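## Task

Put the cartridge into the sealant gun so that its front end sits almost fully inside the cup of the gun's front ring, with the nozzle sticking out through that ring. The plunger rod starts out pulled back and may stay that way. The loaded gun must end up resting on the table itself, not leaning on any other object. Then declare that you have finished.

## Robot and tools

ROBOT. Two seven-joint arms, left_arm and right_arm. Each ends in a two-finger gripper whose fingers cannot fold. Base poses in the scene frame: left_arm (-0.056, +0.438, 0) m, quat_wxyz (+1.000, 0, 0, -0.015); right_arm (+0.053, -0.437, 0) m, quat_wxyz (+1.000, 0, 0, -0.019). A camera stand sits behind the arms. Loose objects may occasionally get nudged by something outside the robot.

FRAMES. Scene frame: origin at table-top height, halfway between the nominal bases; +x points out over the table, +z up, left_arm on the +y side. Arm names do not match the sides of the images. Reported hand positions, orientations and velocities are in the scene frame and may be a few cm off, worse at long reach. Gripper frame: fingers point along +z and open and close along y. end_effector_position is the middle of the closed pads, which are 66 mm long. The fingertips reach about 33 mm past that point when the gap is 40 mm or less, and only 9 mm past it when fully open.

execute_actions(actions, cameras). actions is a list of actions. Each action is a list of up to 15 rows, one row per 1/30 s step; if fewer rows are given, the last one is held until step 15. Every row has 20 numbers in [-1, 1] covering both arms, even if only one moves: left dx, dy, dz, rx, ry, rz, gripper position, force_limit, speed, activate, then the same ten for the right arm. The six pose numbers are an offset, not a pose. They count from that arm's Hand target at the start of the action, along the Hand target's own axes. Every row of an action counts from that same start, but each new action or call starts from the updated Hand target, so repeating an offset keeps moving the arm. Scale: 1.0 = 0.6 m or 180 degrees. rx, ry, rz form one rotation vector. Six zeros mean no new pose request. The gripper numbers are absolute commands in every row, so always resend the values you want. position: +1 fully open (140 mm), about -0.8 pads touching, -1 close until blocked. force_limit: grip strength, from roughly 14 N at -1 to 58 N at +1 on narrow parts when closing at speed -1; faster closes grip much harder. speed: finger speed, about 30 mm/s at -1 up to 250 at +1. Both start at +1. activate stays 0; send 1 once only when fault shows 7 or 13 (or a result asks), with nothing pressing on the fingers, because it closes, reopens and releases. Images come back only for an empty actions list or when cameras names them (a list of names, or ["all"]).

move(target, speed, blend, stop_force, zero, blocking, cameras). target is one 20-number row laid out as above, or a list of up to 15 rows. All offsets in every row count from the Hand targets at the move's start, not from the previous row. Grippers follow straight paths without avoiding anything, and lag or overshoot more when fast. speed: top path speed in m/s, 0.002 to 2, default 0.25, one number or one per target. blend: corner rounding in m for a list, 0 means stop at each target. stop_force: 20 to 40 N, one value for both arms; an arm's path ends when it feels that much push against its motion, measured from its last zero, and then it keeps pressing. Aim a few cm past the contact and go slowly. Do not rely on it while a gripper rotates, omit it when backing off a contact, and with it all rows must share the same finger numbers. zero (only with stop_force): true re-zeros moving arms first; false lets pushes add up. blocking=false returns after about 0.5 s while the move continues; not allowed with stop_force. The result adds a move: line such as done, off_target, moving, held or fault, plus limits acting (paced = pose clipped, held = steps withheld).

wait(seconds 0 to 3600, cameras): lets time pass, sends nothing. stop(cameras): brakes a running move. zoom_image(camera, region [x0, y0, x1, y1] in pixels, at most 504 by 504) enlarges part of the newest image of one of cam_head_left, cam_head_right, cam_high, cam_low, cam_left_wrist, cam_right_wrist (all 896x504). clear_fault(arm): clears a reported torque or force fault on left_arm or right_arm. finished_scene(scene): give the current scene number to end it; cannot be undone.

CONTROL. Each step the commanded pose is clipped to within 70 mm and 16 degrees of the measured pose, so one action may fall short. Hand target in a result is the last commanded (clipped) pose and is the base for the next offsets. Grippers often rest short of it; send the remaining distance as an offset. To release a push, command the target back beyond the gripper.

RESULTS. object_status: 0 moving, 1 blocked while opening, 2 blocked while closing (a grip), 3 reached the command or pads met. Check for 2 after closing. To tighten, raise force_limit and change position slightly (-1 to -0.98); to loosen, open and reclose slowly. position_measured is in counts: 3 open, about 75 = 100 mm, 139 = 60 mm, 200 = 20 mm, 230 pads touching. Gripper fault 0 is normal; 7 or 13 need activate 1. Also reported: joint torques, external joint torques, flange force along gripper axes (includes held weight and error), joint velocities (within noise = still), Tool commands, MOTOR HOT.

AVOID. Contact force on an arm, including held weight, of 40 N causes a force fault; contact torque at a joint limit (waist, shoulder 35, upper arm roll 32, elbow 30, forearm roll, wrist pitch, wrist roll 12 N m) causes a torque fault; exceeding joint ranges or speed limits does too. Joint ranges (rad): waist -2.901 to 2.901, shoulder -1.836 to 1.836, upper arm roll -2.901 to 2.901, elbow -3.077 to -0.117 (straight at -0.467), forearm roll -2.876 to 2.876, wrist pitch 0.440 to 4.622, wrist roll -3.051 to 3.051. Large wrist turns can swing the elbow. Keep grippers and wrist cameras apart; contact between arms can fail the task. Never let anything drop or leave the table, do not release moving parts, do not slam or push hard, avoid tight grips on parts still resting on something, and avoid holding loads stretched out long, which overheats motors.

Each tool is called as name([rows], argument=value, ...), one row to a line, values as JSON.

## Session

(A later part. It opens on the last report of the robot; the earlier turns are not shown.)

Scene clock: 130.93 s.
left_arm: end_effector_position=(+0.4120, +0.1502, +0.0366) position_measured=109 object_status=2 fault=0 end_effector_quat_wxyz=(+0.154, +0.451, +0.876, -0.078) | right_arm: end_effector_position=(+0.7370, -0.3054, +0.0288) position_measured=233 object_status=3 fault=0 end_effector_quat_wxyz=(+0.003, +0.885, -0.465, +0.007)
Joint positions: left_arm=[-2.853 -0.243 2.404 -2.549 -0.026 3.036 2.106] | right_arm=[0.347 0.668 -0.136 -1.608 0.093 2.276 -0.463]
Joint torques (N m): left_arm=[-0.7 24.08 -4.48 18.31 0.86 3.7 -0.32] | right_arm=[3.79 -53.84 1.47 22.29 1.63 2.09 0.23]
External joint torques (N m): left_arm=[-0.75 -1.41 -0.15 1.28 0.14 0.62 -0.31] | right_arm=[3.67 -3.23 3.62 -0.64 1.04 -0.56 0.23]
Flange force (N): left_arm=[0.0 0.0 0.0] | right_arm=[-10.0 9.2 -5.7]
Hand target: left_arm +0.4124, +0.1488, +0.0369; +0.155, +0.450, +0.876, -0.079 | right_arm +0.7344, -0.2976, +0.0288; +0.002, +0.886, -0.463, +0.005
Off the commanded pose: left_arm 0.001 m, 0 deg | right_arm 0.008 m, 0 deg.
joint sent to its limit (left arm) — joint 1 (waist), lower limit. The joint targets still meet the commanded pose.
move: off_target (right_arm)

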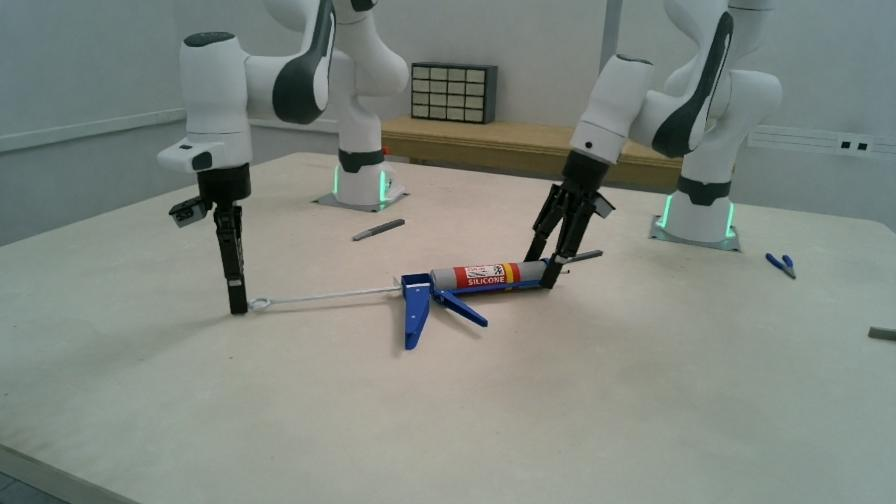

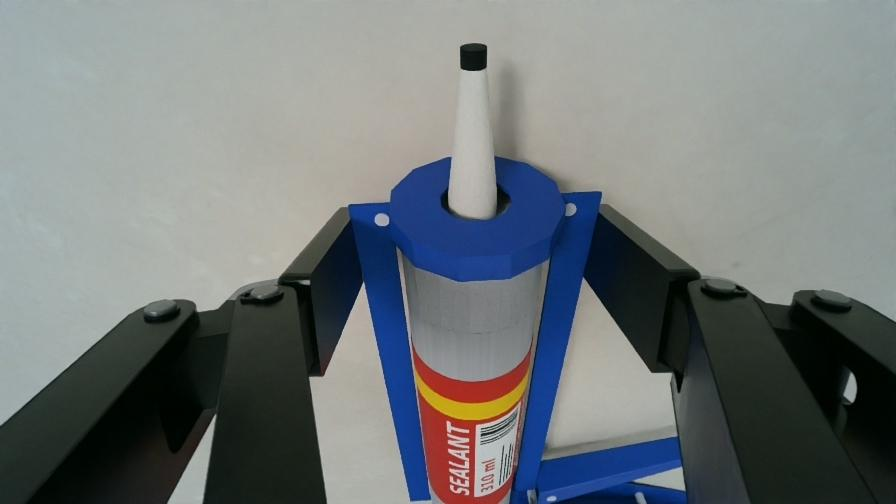

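move(target=[0,0,0,0,0,0,-0.98,-0.1,-1,0, -0.02,0,0,0,0,0,-1,-1,0,0], speed=0.02, stop_force=25, zero=false, cameras=["cam_low","cam_left_wrist"])

zoom_image(camera="cam_low", region=[210, 260, 330, 330])

zoom_image(camera="cam_left_wrist", region=[370, 120, 610, 360])

Scene clock: 132.97 s.
left_arm: end_effector_position=(+0.4120, +0.1502, +0.0365) position_measured=109 object_status=2 fault=0 end_effector_quat_wxyz=(+0.154, +0.451, +0.876, -0.078) | right_arm: end_effector_position=(+0.7345, -0.3049, +0.0296) position_measured=233 object_status=3 fault=0 end_effector_quat_wxyz=(+0.003, +0.883, -0.469, +0.011)
Joint positions: left_arm=[-2.853 -0.243 2.404 -2.549 -0.025 3.036 2.106] | right_arm=[0.358 0.655 -0.143 -1.631 0.09 2.293 -0.446]
Joint torques (N m): left_arm=[-0.67 23.69 -4.46 18.33 0.77 3.72 -0.31] | right_arm=[7.21 -53.71 5.6 21.58 2.18 1.24 0.25]
External joint torques (N m): left_arm=[-0.71 -1.71 -0.13 1.35 0.05 0.65 -0.3] | right_arm=[7.39 -3.45 8.08 -1.29 1.6 -1.43 0.25]
Flange force (N): left_arm=[0.0 0.0 0.0] | right_arm=[-16.0 9.5 -7.3]
Hand target: left_arm +0.4124, +0.1488, +0.0369; +0.155, +0.450, +0.876, -0.079 | right_arm +0.7275, -0.2878, +0.0287; +0.002, +0.886, -0.463, +0.005
Off the commanded pose: left_arm 0.002 m, 0 deg | right_arm 0.019 m, 1 deg.
joint sent to its limit (left arm) — joint 1 (waist), lower limit. The joint targets still meet the commanded pose.
move: off_target (right_arm)

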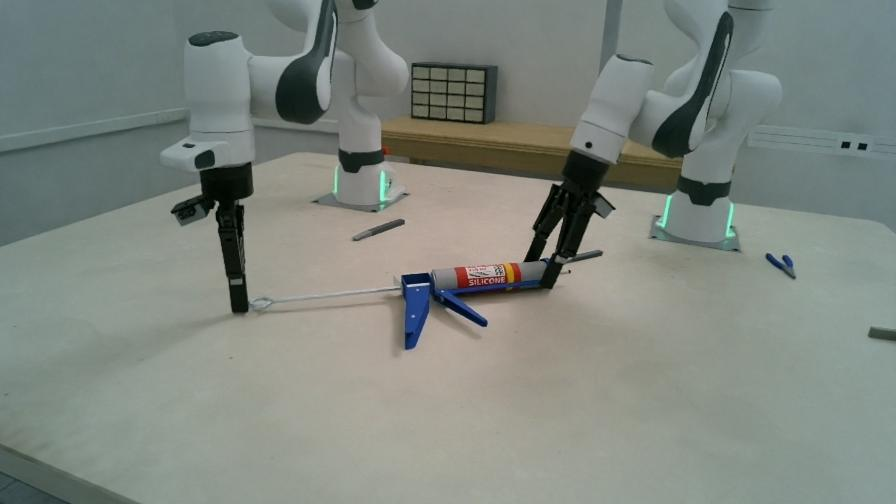

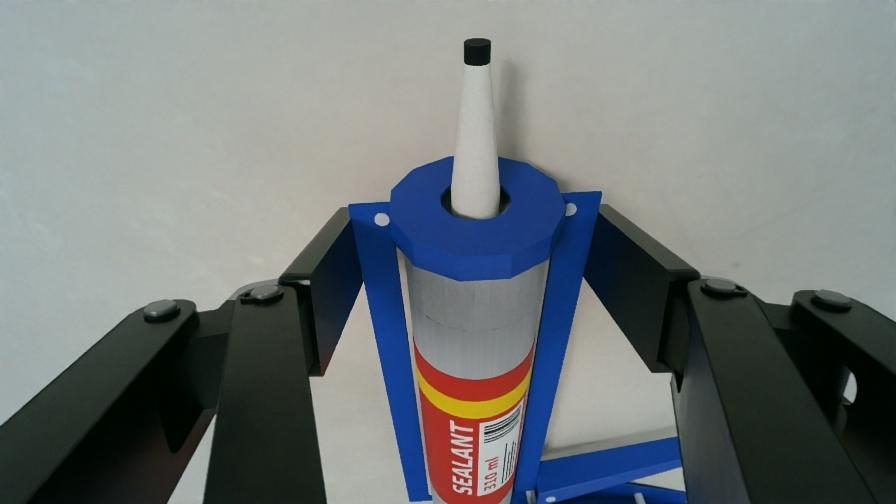

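Scaled by 4.200.

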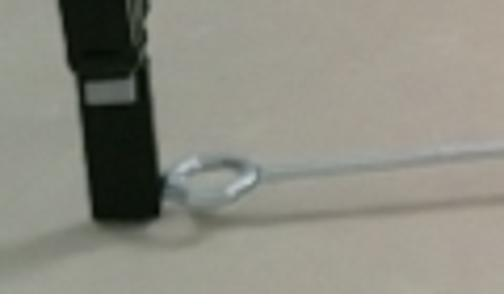

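Scaled by 2.100.

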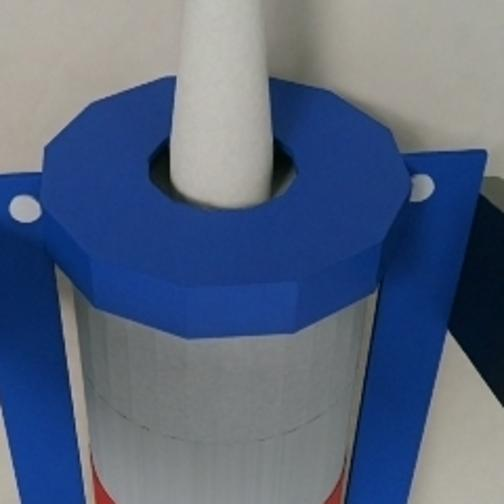

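move(target=[0,0,0,0,0,0,-0.98,-0.1,-1,0, -0.02,0,0,0,0,0,-1,-1,0,0], speed=0.02, stop_force=25, zero=false, cameras=["cam_low","cam_left_wrist"])

zoom_image(camera="cam_low", region=[210, 260, 330, 330])

zoom_image(camera="cam_left_wrist", region=[370, 120, 610, 360])

Scene clock: 134.93 s.
left_arm: end_effector_position=(+0.4119, +0.1504, +0.0365) position_measured=109 object_status=2 fault=0 end_effector_quat_wxyz=(+0.154, +0.451, +0.876, -0.078) | right_arm: end_effector_position=(+0.7301, -0.2998, +0.0304) position_measured=233 object_status=3 fault=0 end_effector_quat_wxyz=(+0.004, +0.882, -0.471, +0.014)
Joint positions: left_arm=[-2.853 -0.242 2.404 -2.549 -0.025 3.036 2.106] | right_arm=[0.369 0.641 -0.143 -1.654 0.083 2.305 -0.429]
Joint torques (N m): left_arm=[-0.61 23.52 -4.36 18.41 0.77 3.79 -0.24] | right_arm=[8.76 -53.12 8.25 21.12 2.83 0.92 0.32]
External joint torques (N m): left_arm=[-0.54 -1.93 0.06 1.38 0.04 0.71 -0.23] | right_arm=[8.93 -3.47 10.69 -1.58 2.26 -1.74 0.32]
Flange force (N): left_arm=[0.0 0.0 0.0] | right_arm=[-18.4 9.4 -7.6]
Hand target: left_arm +0.4124, +0.1488, +0.0369; +0.155, +0.450, +0.876, -0.079 | right_arm +0.7207, -0.2779, +0.0286; +0.002, +0.886, -0.463, +0.005
Off the commanded pose: left_arm 0.002 m, 0 deg | right_arm 0.024 m, 2 deg.
joint sent to its limit (left arm) — joint 1 (waist), lower limit. The joint targets still meet the commanded pose.
move: off_target (right_arm)

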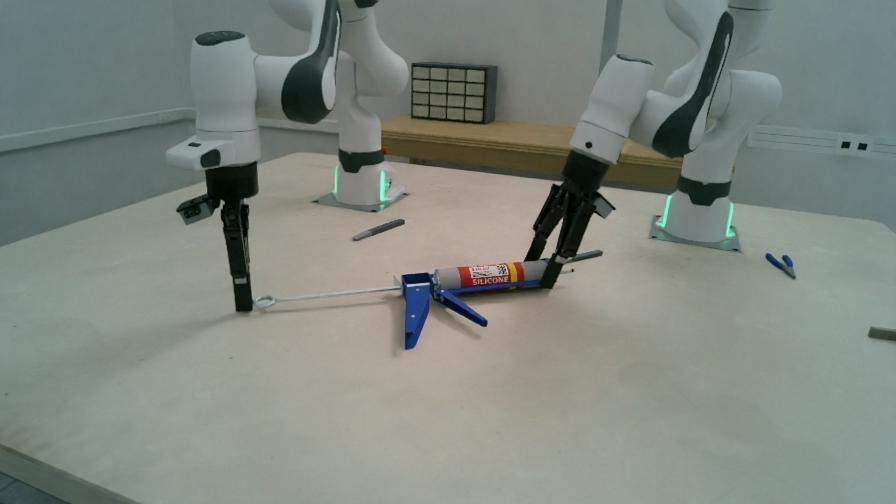

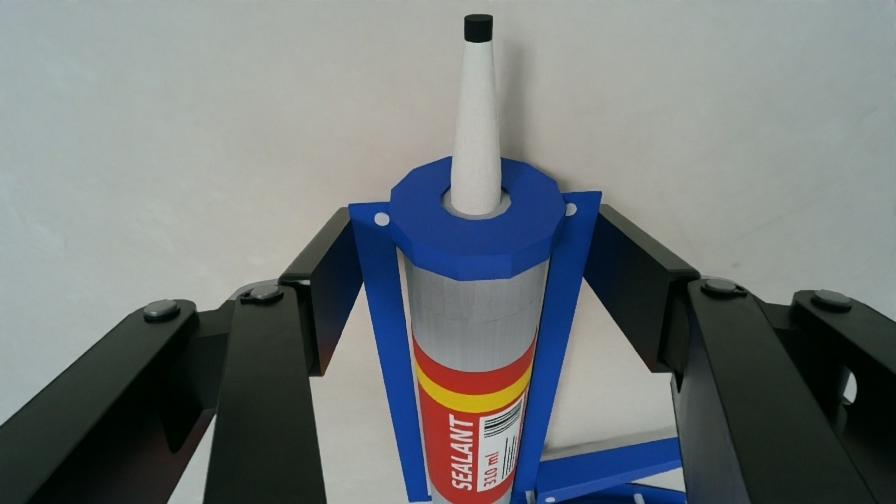

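Scaled by 4.200.

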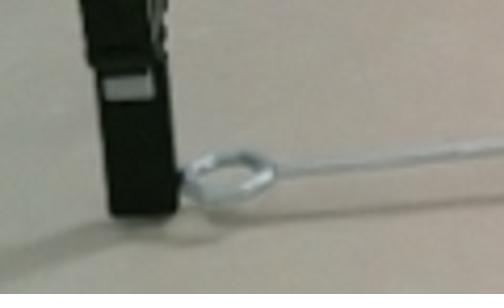

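Scaled by 2.100.

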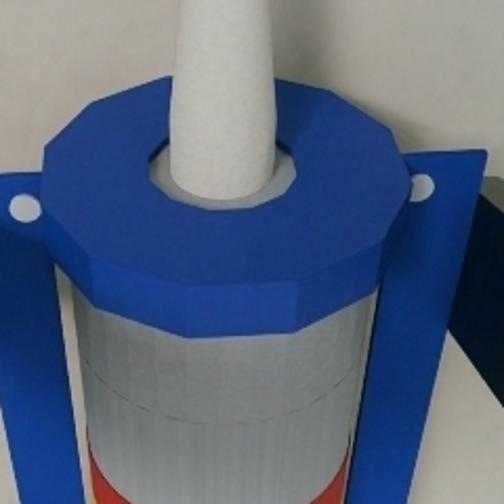

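move(target=[0,0,0,0,0,0,-0.98,-0.1,-1,0, -0.012,0,0,0,0,0,-1,-1,0,0], speed=0.02, stop_force=30, zero=false, cameras=["cam_low","cam_left_wrist"])

zoom_image(camera="cam_left_wrist", region=[370, 120, 610, 360])

Scene clock: 136.63 s.
left_arm: end_effector_position=(+0.4118, +0.1510, +0.0364) position_measured=109 object_status=2 fault=0 end_effector_quat_wxyz=(+0.153, +0.451, +0.876, -0.078) | right_arm: end_effector_position=(+0.7284, -0.2998, +0.0310) position_measured=233 object_status=3 fault=0 end_effector_quat_wxyz=(+0.005, +0.881, -0.473, +0.017)
Joint positions: left_arm=[-2.853 -0.242 2.404 -2.55 -0.025 3.035 2.106] | right_arm=[0.37 0.633 -0.141 -1.666 0.074 2.313 -0.416]
Joint velocities: left_arm=[-0.001 0 -0.001 -0.004 0 0 0] | right_arm=[-0.004 0 0.002 -0.001 -0.003 0 0.001]
Joint torques (N m): left_arm=[-1.39 23.03 -4.92 18.75 0.75 3.92 -0.35] | right_arm=[10.87 -52.87 11.82 20.78 3.64 0.59 0.35]
External joint torques (N m): left_arm=[-1.43 -2.33 -0.62 1.82 0.03 0.86 -0.34] | right_arm=[11.02 -3.01 14.22 -2.1 3.07 -2.11 0.35]
Flange force (N): left_arm=[0.0 0.0 0.0] | right_arm=[-21.5 8.6 -7.3]
Hand target: left_arm +0.4124, +0.1488, +0.0369; +0.155, +0.450, +0.876, -0.079 | right_arm +0.7166, -0.2720, +0.0285; +0.002, +0.886, -0.463, +0.005
Off the commanded pose: left_arm 0.002 m, 0 deg | right_arm 0.030 m, 2 deg.
joint sent to its limit (left arm) — joint 1 (waist), lower limit. The joint targets still meet the commanded pose.
move: off_target (right_arm)

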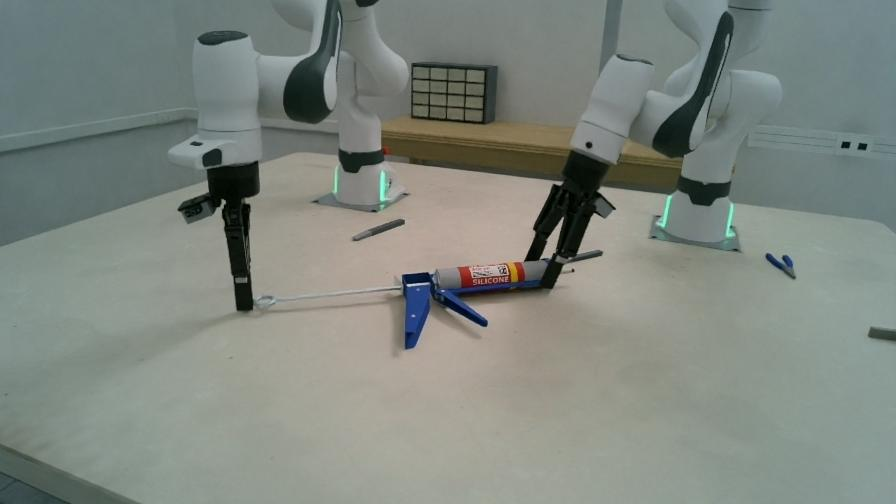

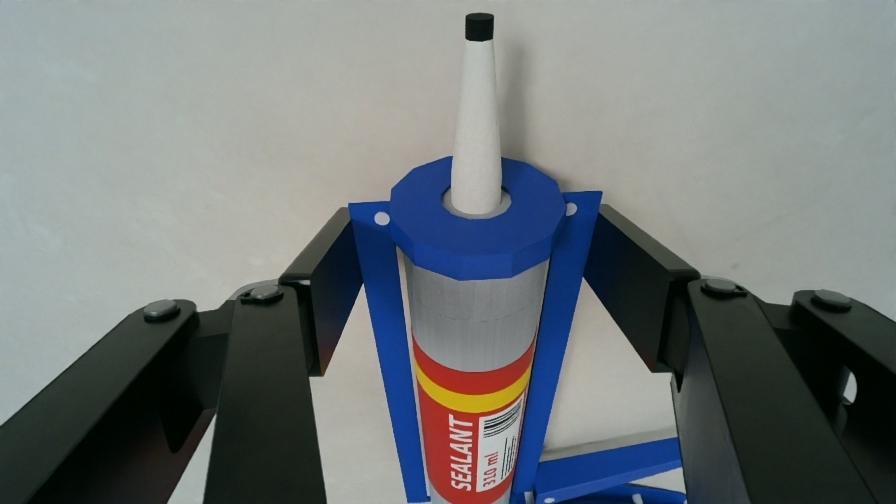

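Scaled by 2.100.

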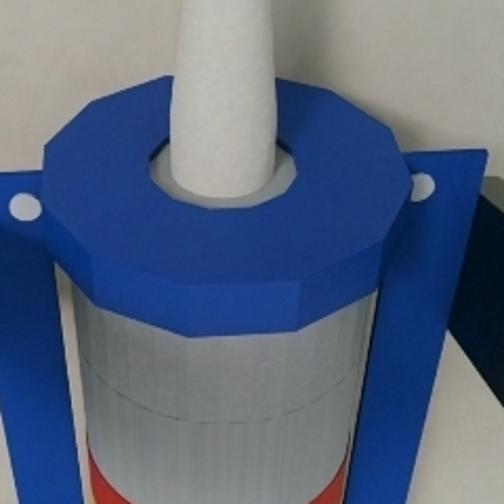

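move([
  [0,0,0,0,0,0,-0.98,-0.1,-1,0, 0.13,0,0,0,0,0,-1,-1,0,0],
  [0,0,0,0,0,0,-0.98,-0.1,-1,0, 0.13,0,-0.25,0,0,0,-1,-1,0,0],
], speed=0.1)

move([
  [0,0,0,0,0,0,0.3,-0.1,-0.5,0, 0,0,0,0,0,0,-1,-1,0,0],
  [0,0,-0.2,0,0,0,0.3,-0.1,-0.5,0, 0,0,0,0,0,0,-1,-1,0,0],
], speed=0.1, cameras=["cam_right_wrist","cam_low","cam_left_wrist","cam_high"])

zoom_image(camera="cam_low", region=[380, 230, 600, 360])

zoom_image(camera="cam_left_wrist", region=[380, 40, 560, 220])

Scene clock: 140.40 s.
left_arm: end_effector_position=(+0.4119, +0.1510, +0.0365) position_measured=109 object_status=2 fault=0 end_effector_quat_wxyz=(+0.153, +0.449, +0.877, -0.078) | right_arm: end_effector_position=(+0.7611, -0.3339, +0.1803) position_measured=233 object_status=3 fault=0 end_effector_quat_wxyz=(-0.001, +0.886, -0.463, +0.005)
Joint positions: left_arm=[-2.853 -0.242 2.404 -2.549 -0.025 3.035 2.102] | right_arm=[0.271 0.556 -0.115 -1.384 0.061 1.946 -0.495]
Joint velocities: left_arm=[within noise] | right_arm=[0.002 0.001 0 0 0.001 -0.005 0]
Joint torques (N m): left_arm=[-1.03 23.32 -4.86 18.21 0.93 3.5 -0.08] | right_arm=[0.86 -51.41 -1.16 25.28 0.6 2.47 0.12]
External joint torques (N m): left_arm=[-0.91 -2.1 -0.41 1.21 0.19 0.43 -0.07] | right_arm=[0.85 -1.24 0.24 0.28 -0.12 -0.21 0.12]
Flange force (N): left_arm=[0.0 0.0 0.0] | right_arm=[-2.4 2.0 -1.7]
Hand target: left_arm +0.4124, +0.1488, +0.0369; +0.155, +0.450, +0.876, -0.079 | right_arm +0.7601, -0.3349, +0.1793; +0.002, +0.886, -0.463, +0.005
Off the commanded pose: left_arm 0.002 m, 0 deg | right_arm 0.002 m, 0 deg.
joint sent to its limit (left arm) — joint 1 (waist), lower limit. The joint targets still meet the commanded pose.
move: done

Scene clock: 143.37 s.
left_arm: end_effector_position=(+0.3902, +0.1824, +0.1510) position_measured=91 object_status=3 fault=0 end_effector_quat_wxyz=(+0.157, +0.447, +0.877, -0.077) | right_arm: end_effector_position=(+0.7609, -0.3342, +0.1803) position_measured=233 object_status=3 fault=0 end_effector_quat_wxyz=(+0.000, +0.886, -0.463, +0.005)
Joint positions: left_arm=[-2.818 0.276 2.349 -2.584 -0.708 2.612 2.58] | right_arm=[0.273 0.556 -0.117 -1.384 0.061 1.945 -0.495]
Joint velocities: left_arm=[0 0.001 -0.001 -0.001 0 -0.001 0.007] | right_arm=[within noise]
Joint torques (N m): left_arm=[-0.72 12.53 5.27 21 0.8 2.63 0.25] | right_arm=[0.81 -51.24 -1.25 25.34 0.81 2.42 0.09]
External joint torques (N m): left_arm=[-0.79 -1.32 0.41 -0.04 -0.04 -0.17 0.26] | right_arm=[0.75 -1.38 0.13 0.49 0.09 -0.23 0.09]
Flange force (N): left_arm=[0.3 1.6 2.7] | right_arm=[-1.8 1.3 -2.1]
Hand target: left_arm +0.3883, +0.1821, +0.1496; +0.155, +0.450, +0.876, -0.079 | right_arm +0.7601, -0.3349, +0.1793; +0.002, +0.886, -0.463, +0.005
Off the commanded pose: left_arm 0.002 m, 0 deg | right_arm 0.001 m, 0 deg.
move: done
Images, in order (width x height): cam_high 896x504, cam_low 896x504, cam_left_wrist 896x504, cam_right_wrist 896x504.

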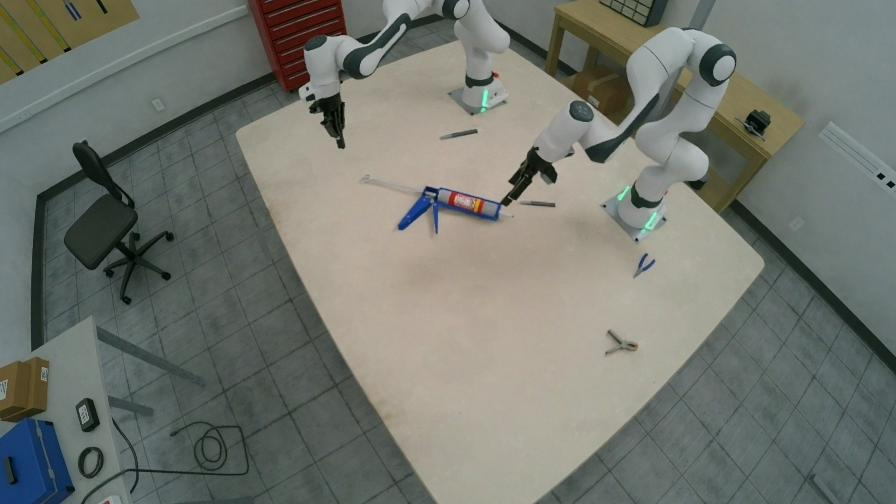

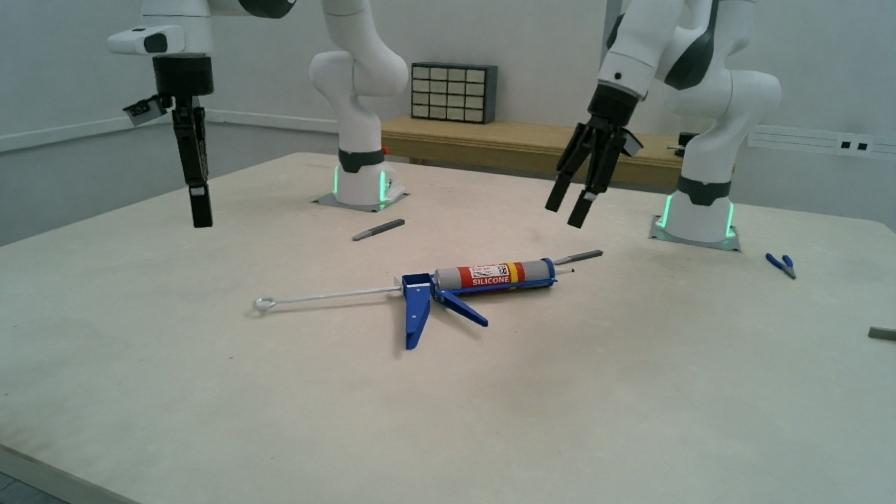

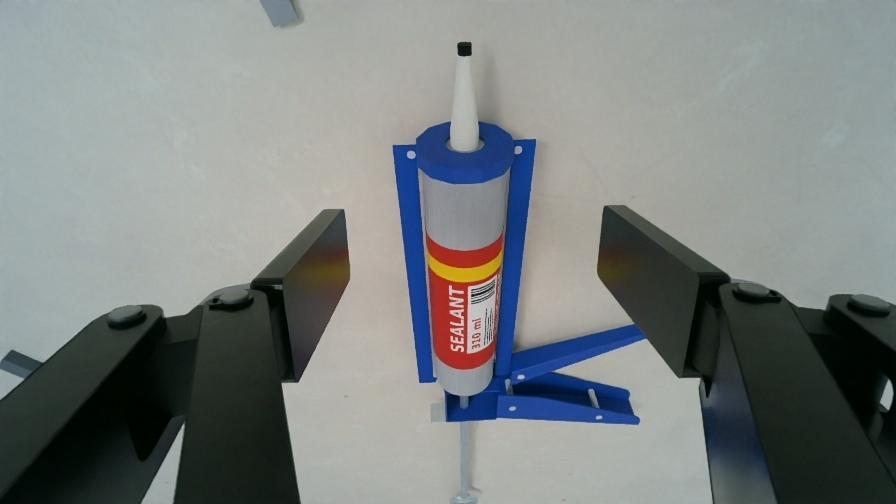

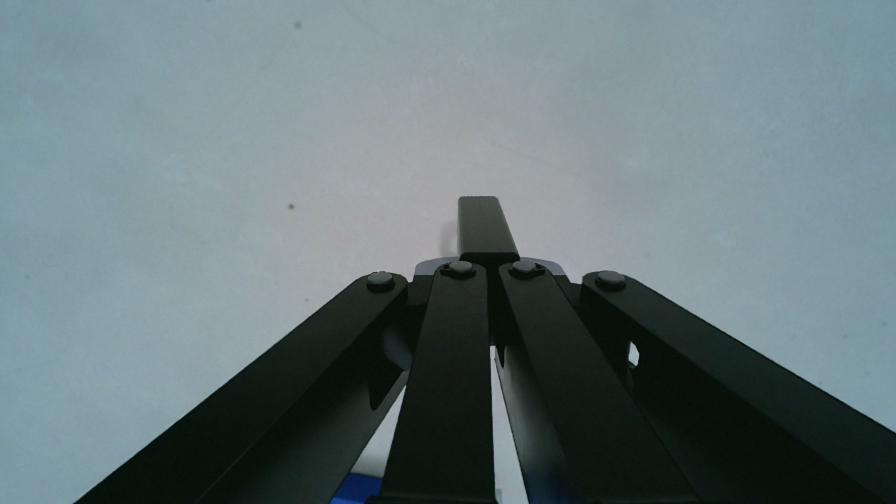

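Scaled by 2.291.

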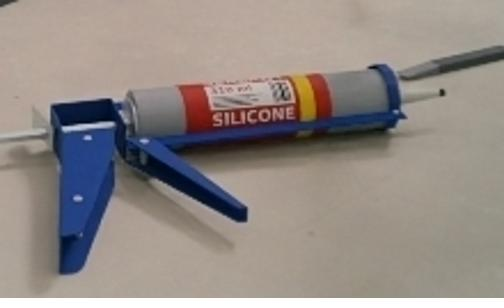

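Scaled by 2.800.

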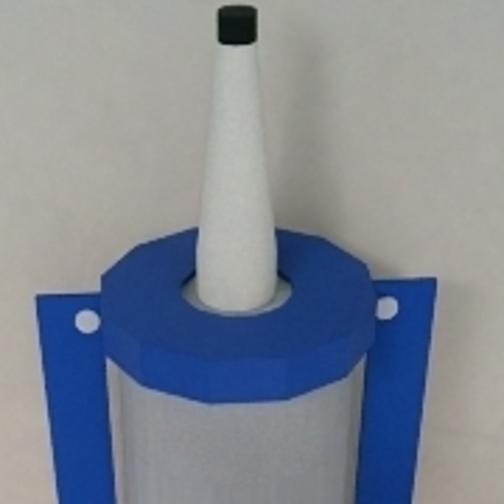

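finished_scene(scene=1)

The scene is finished: the task was done.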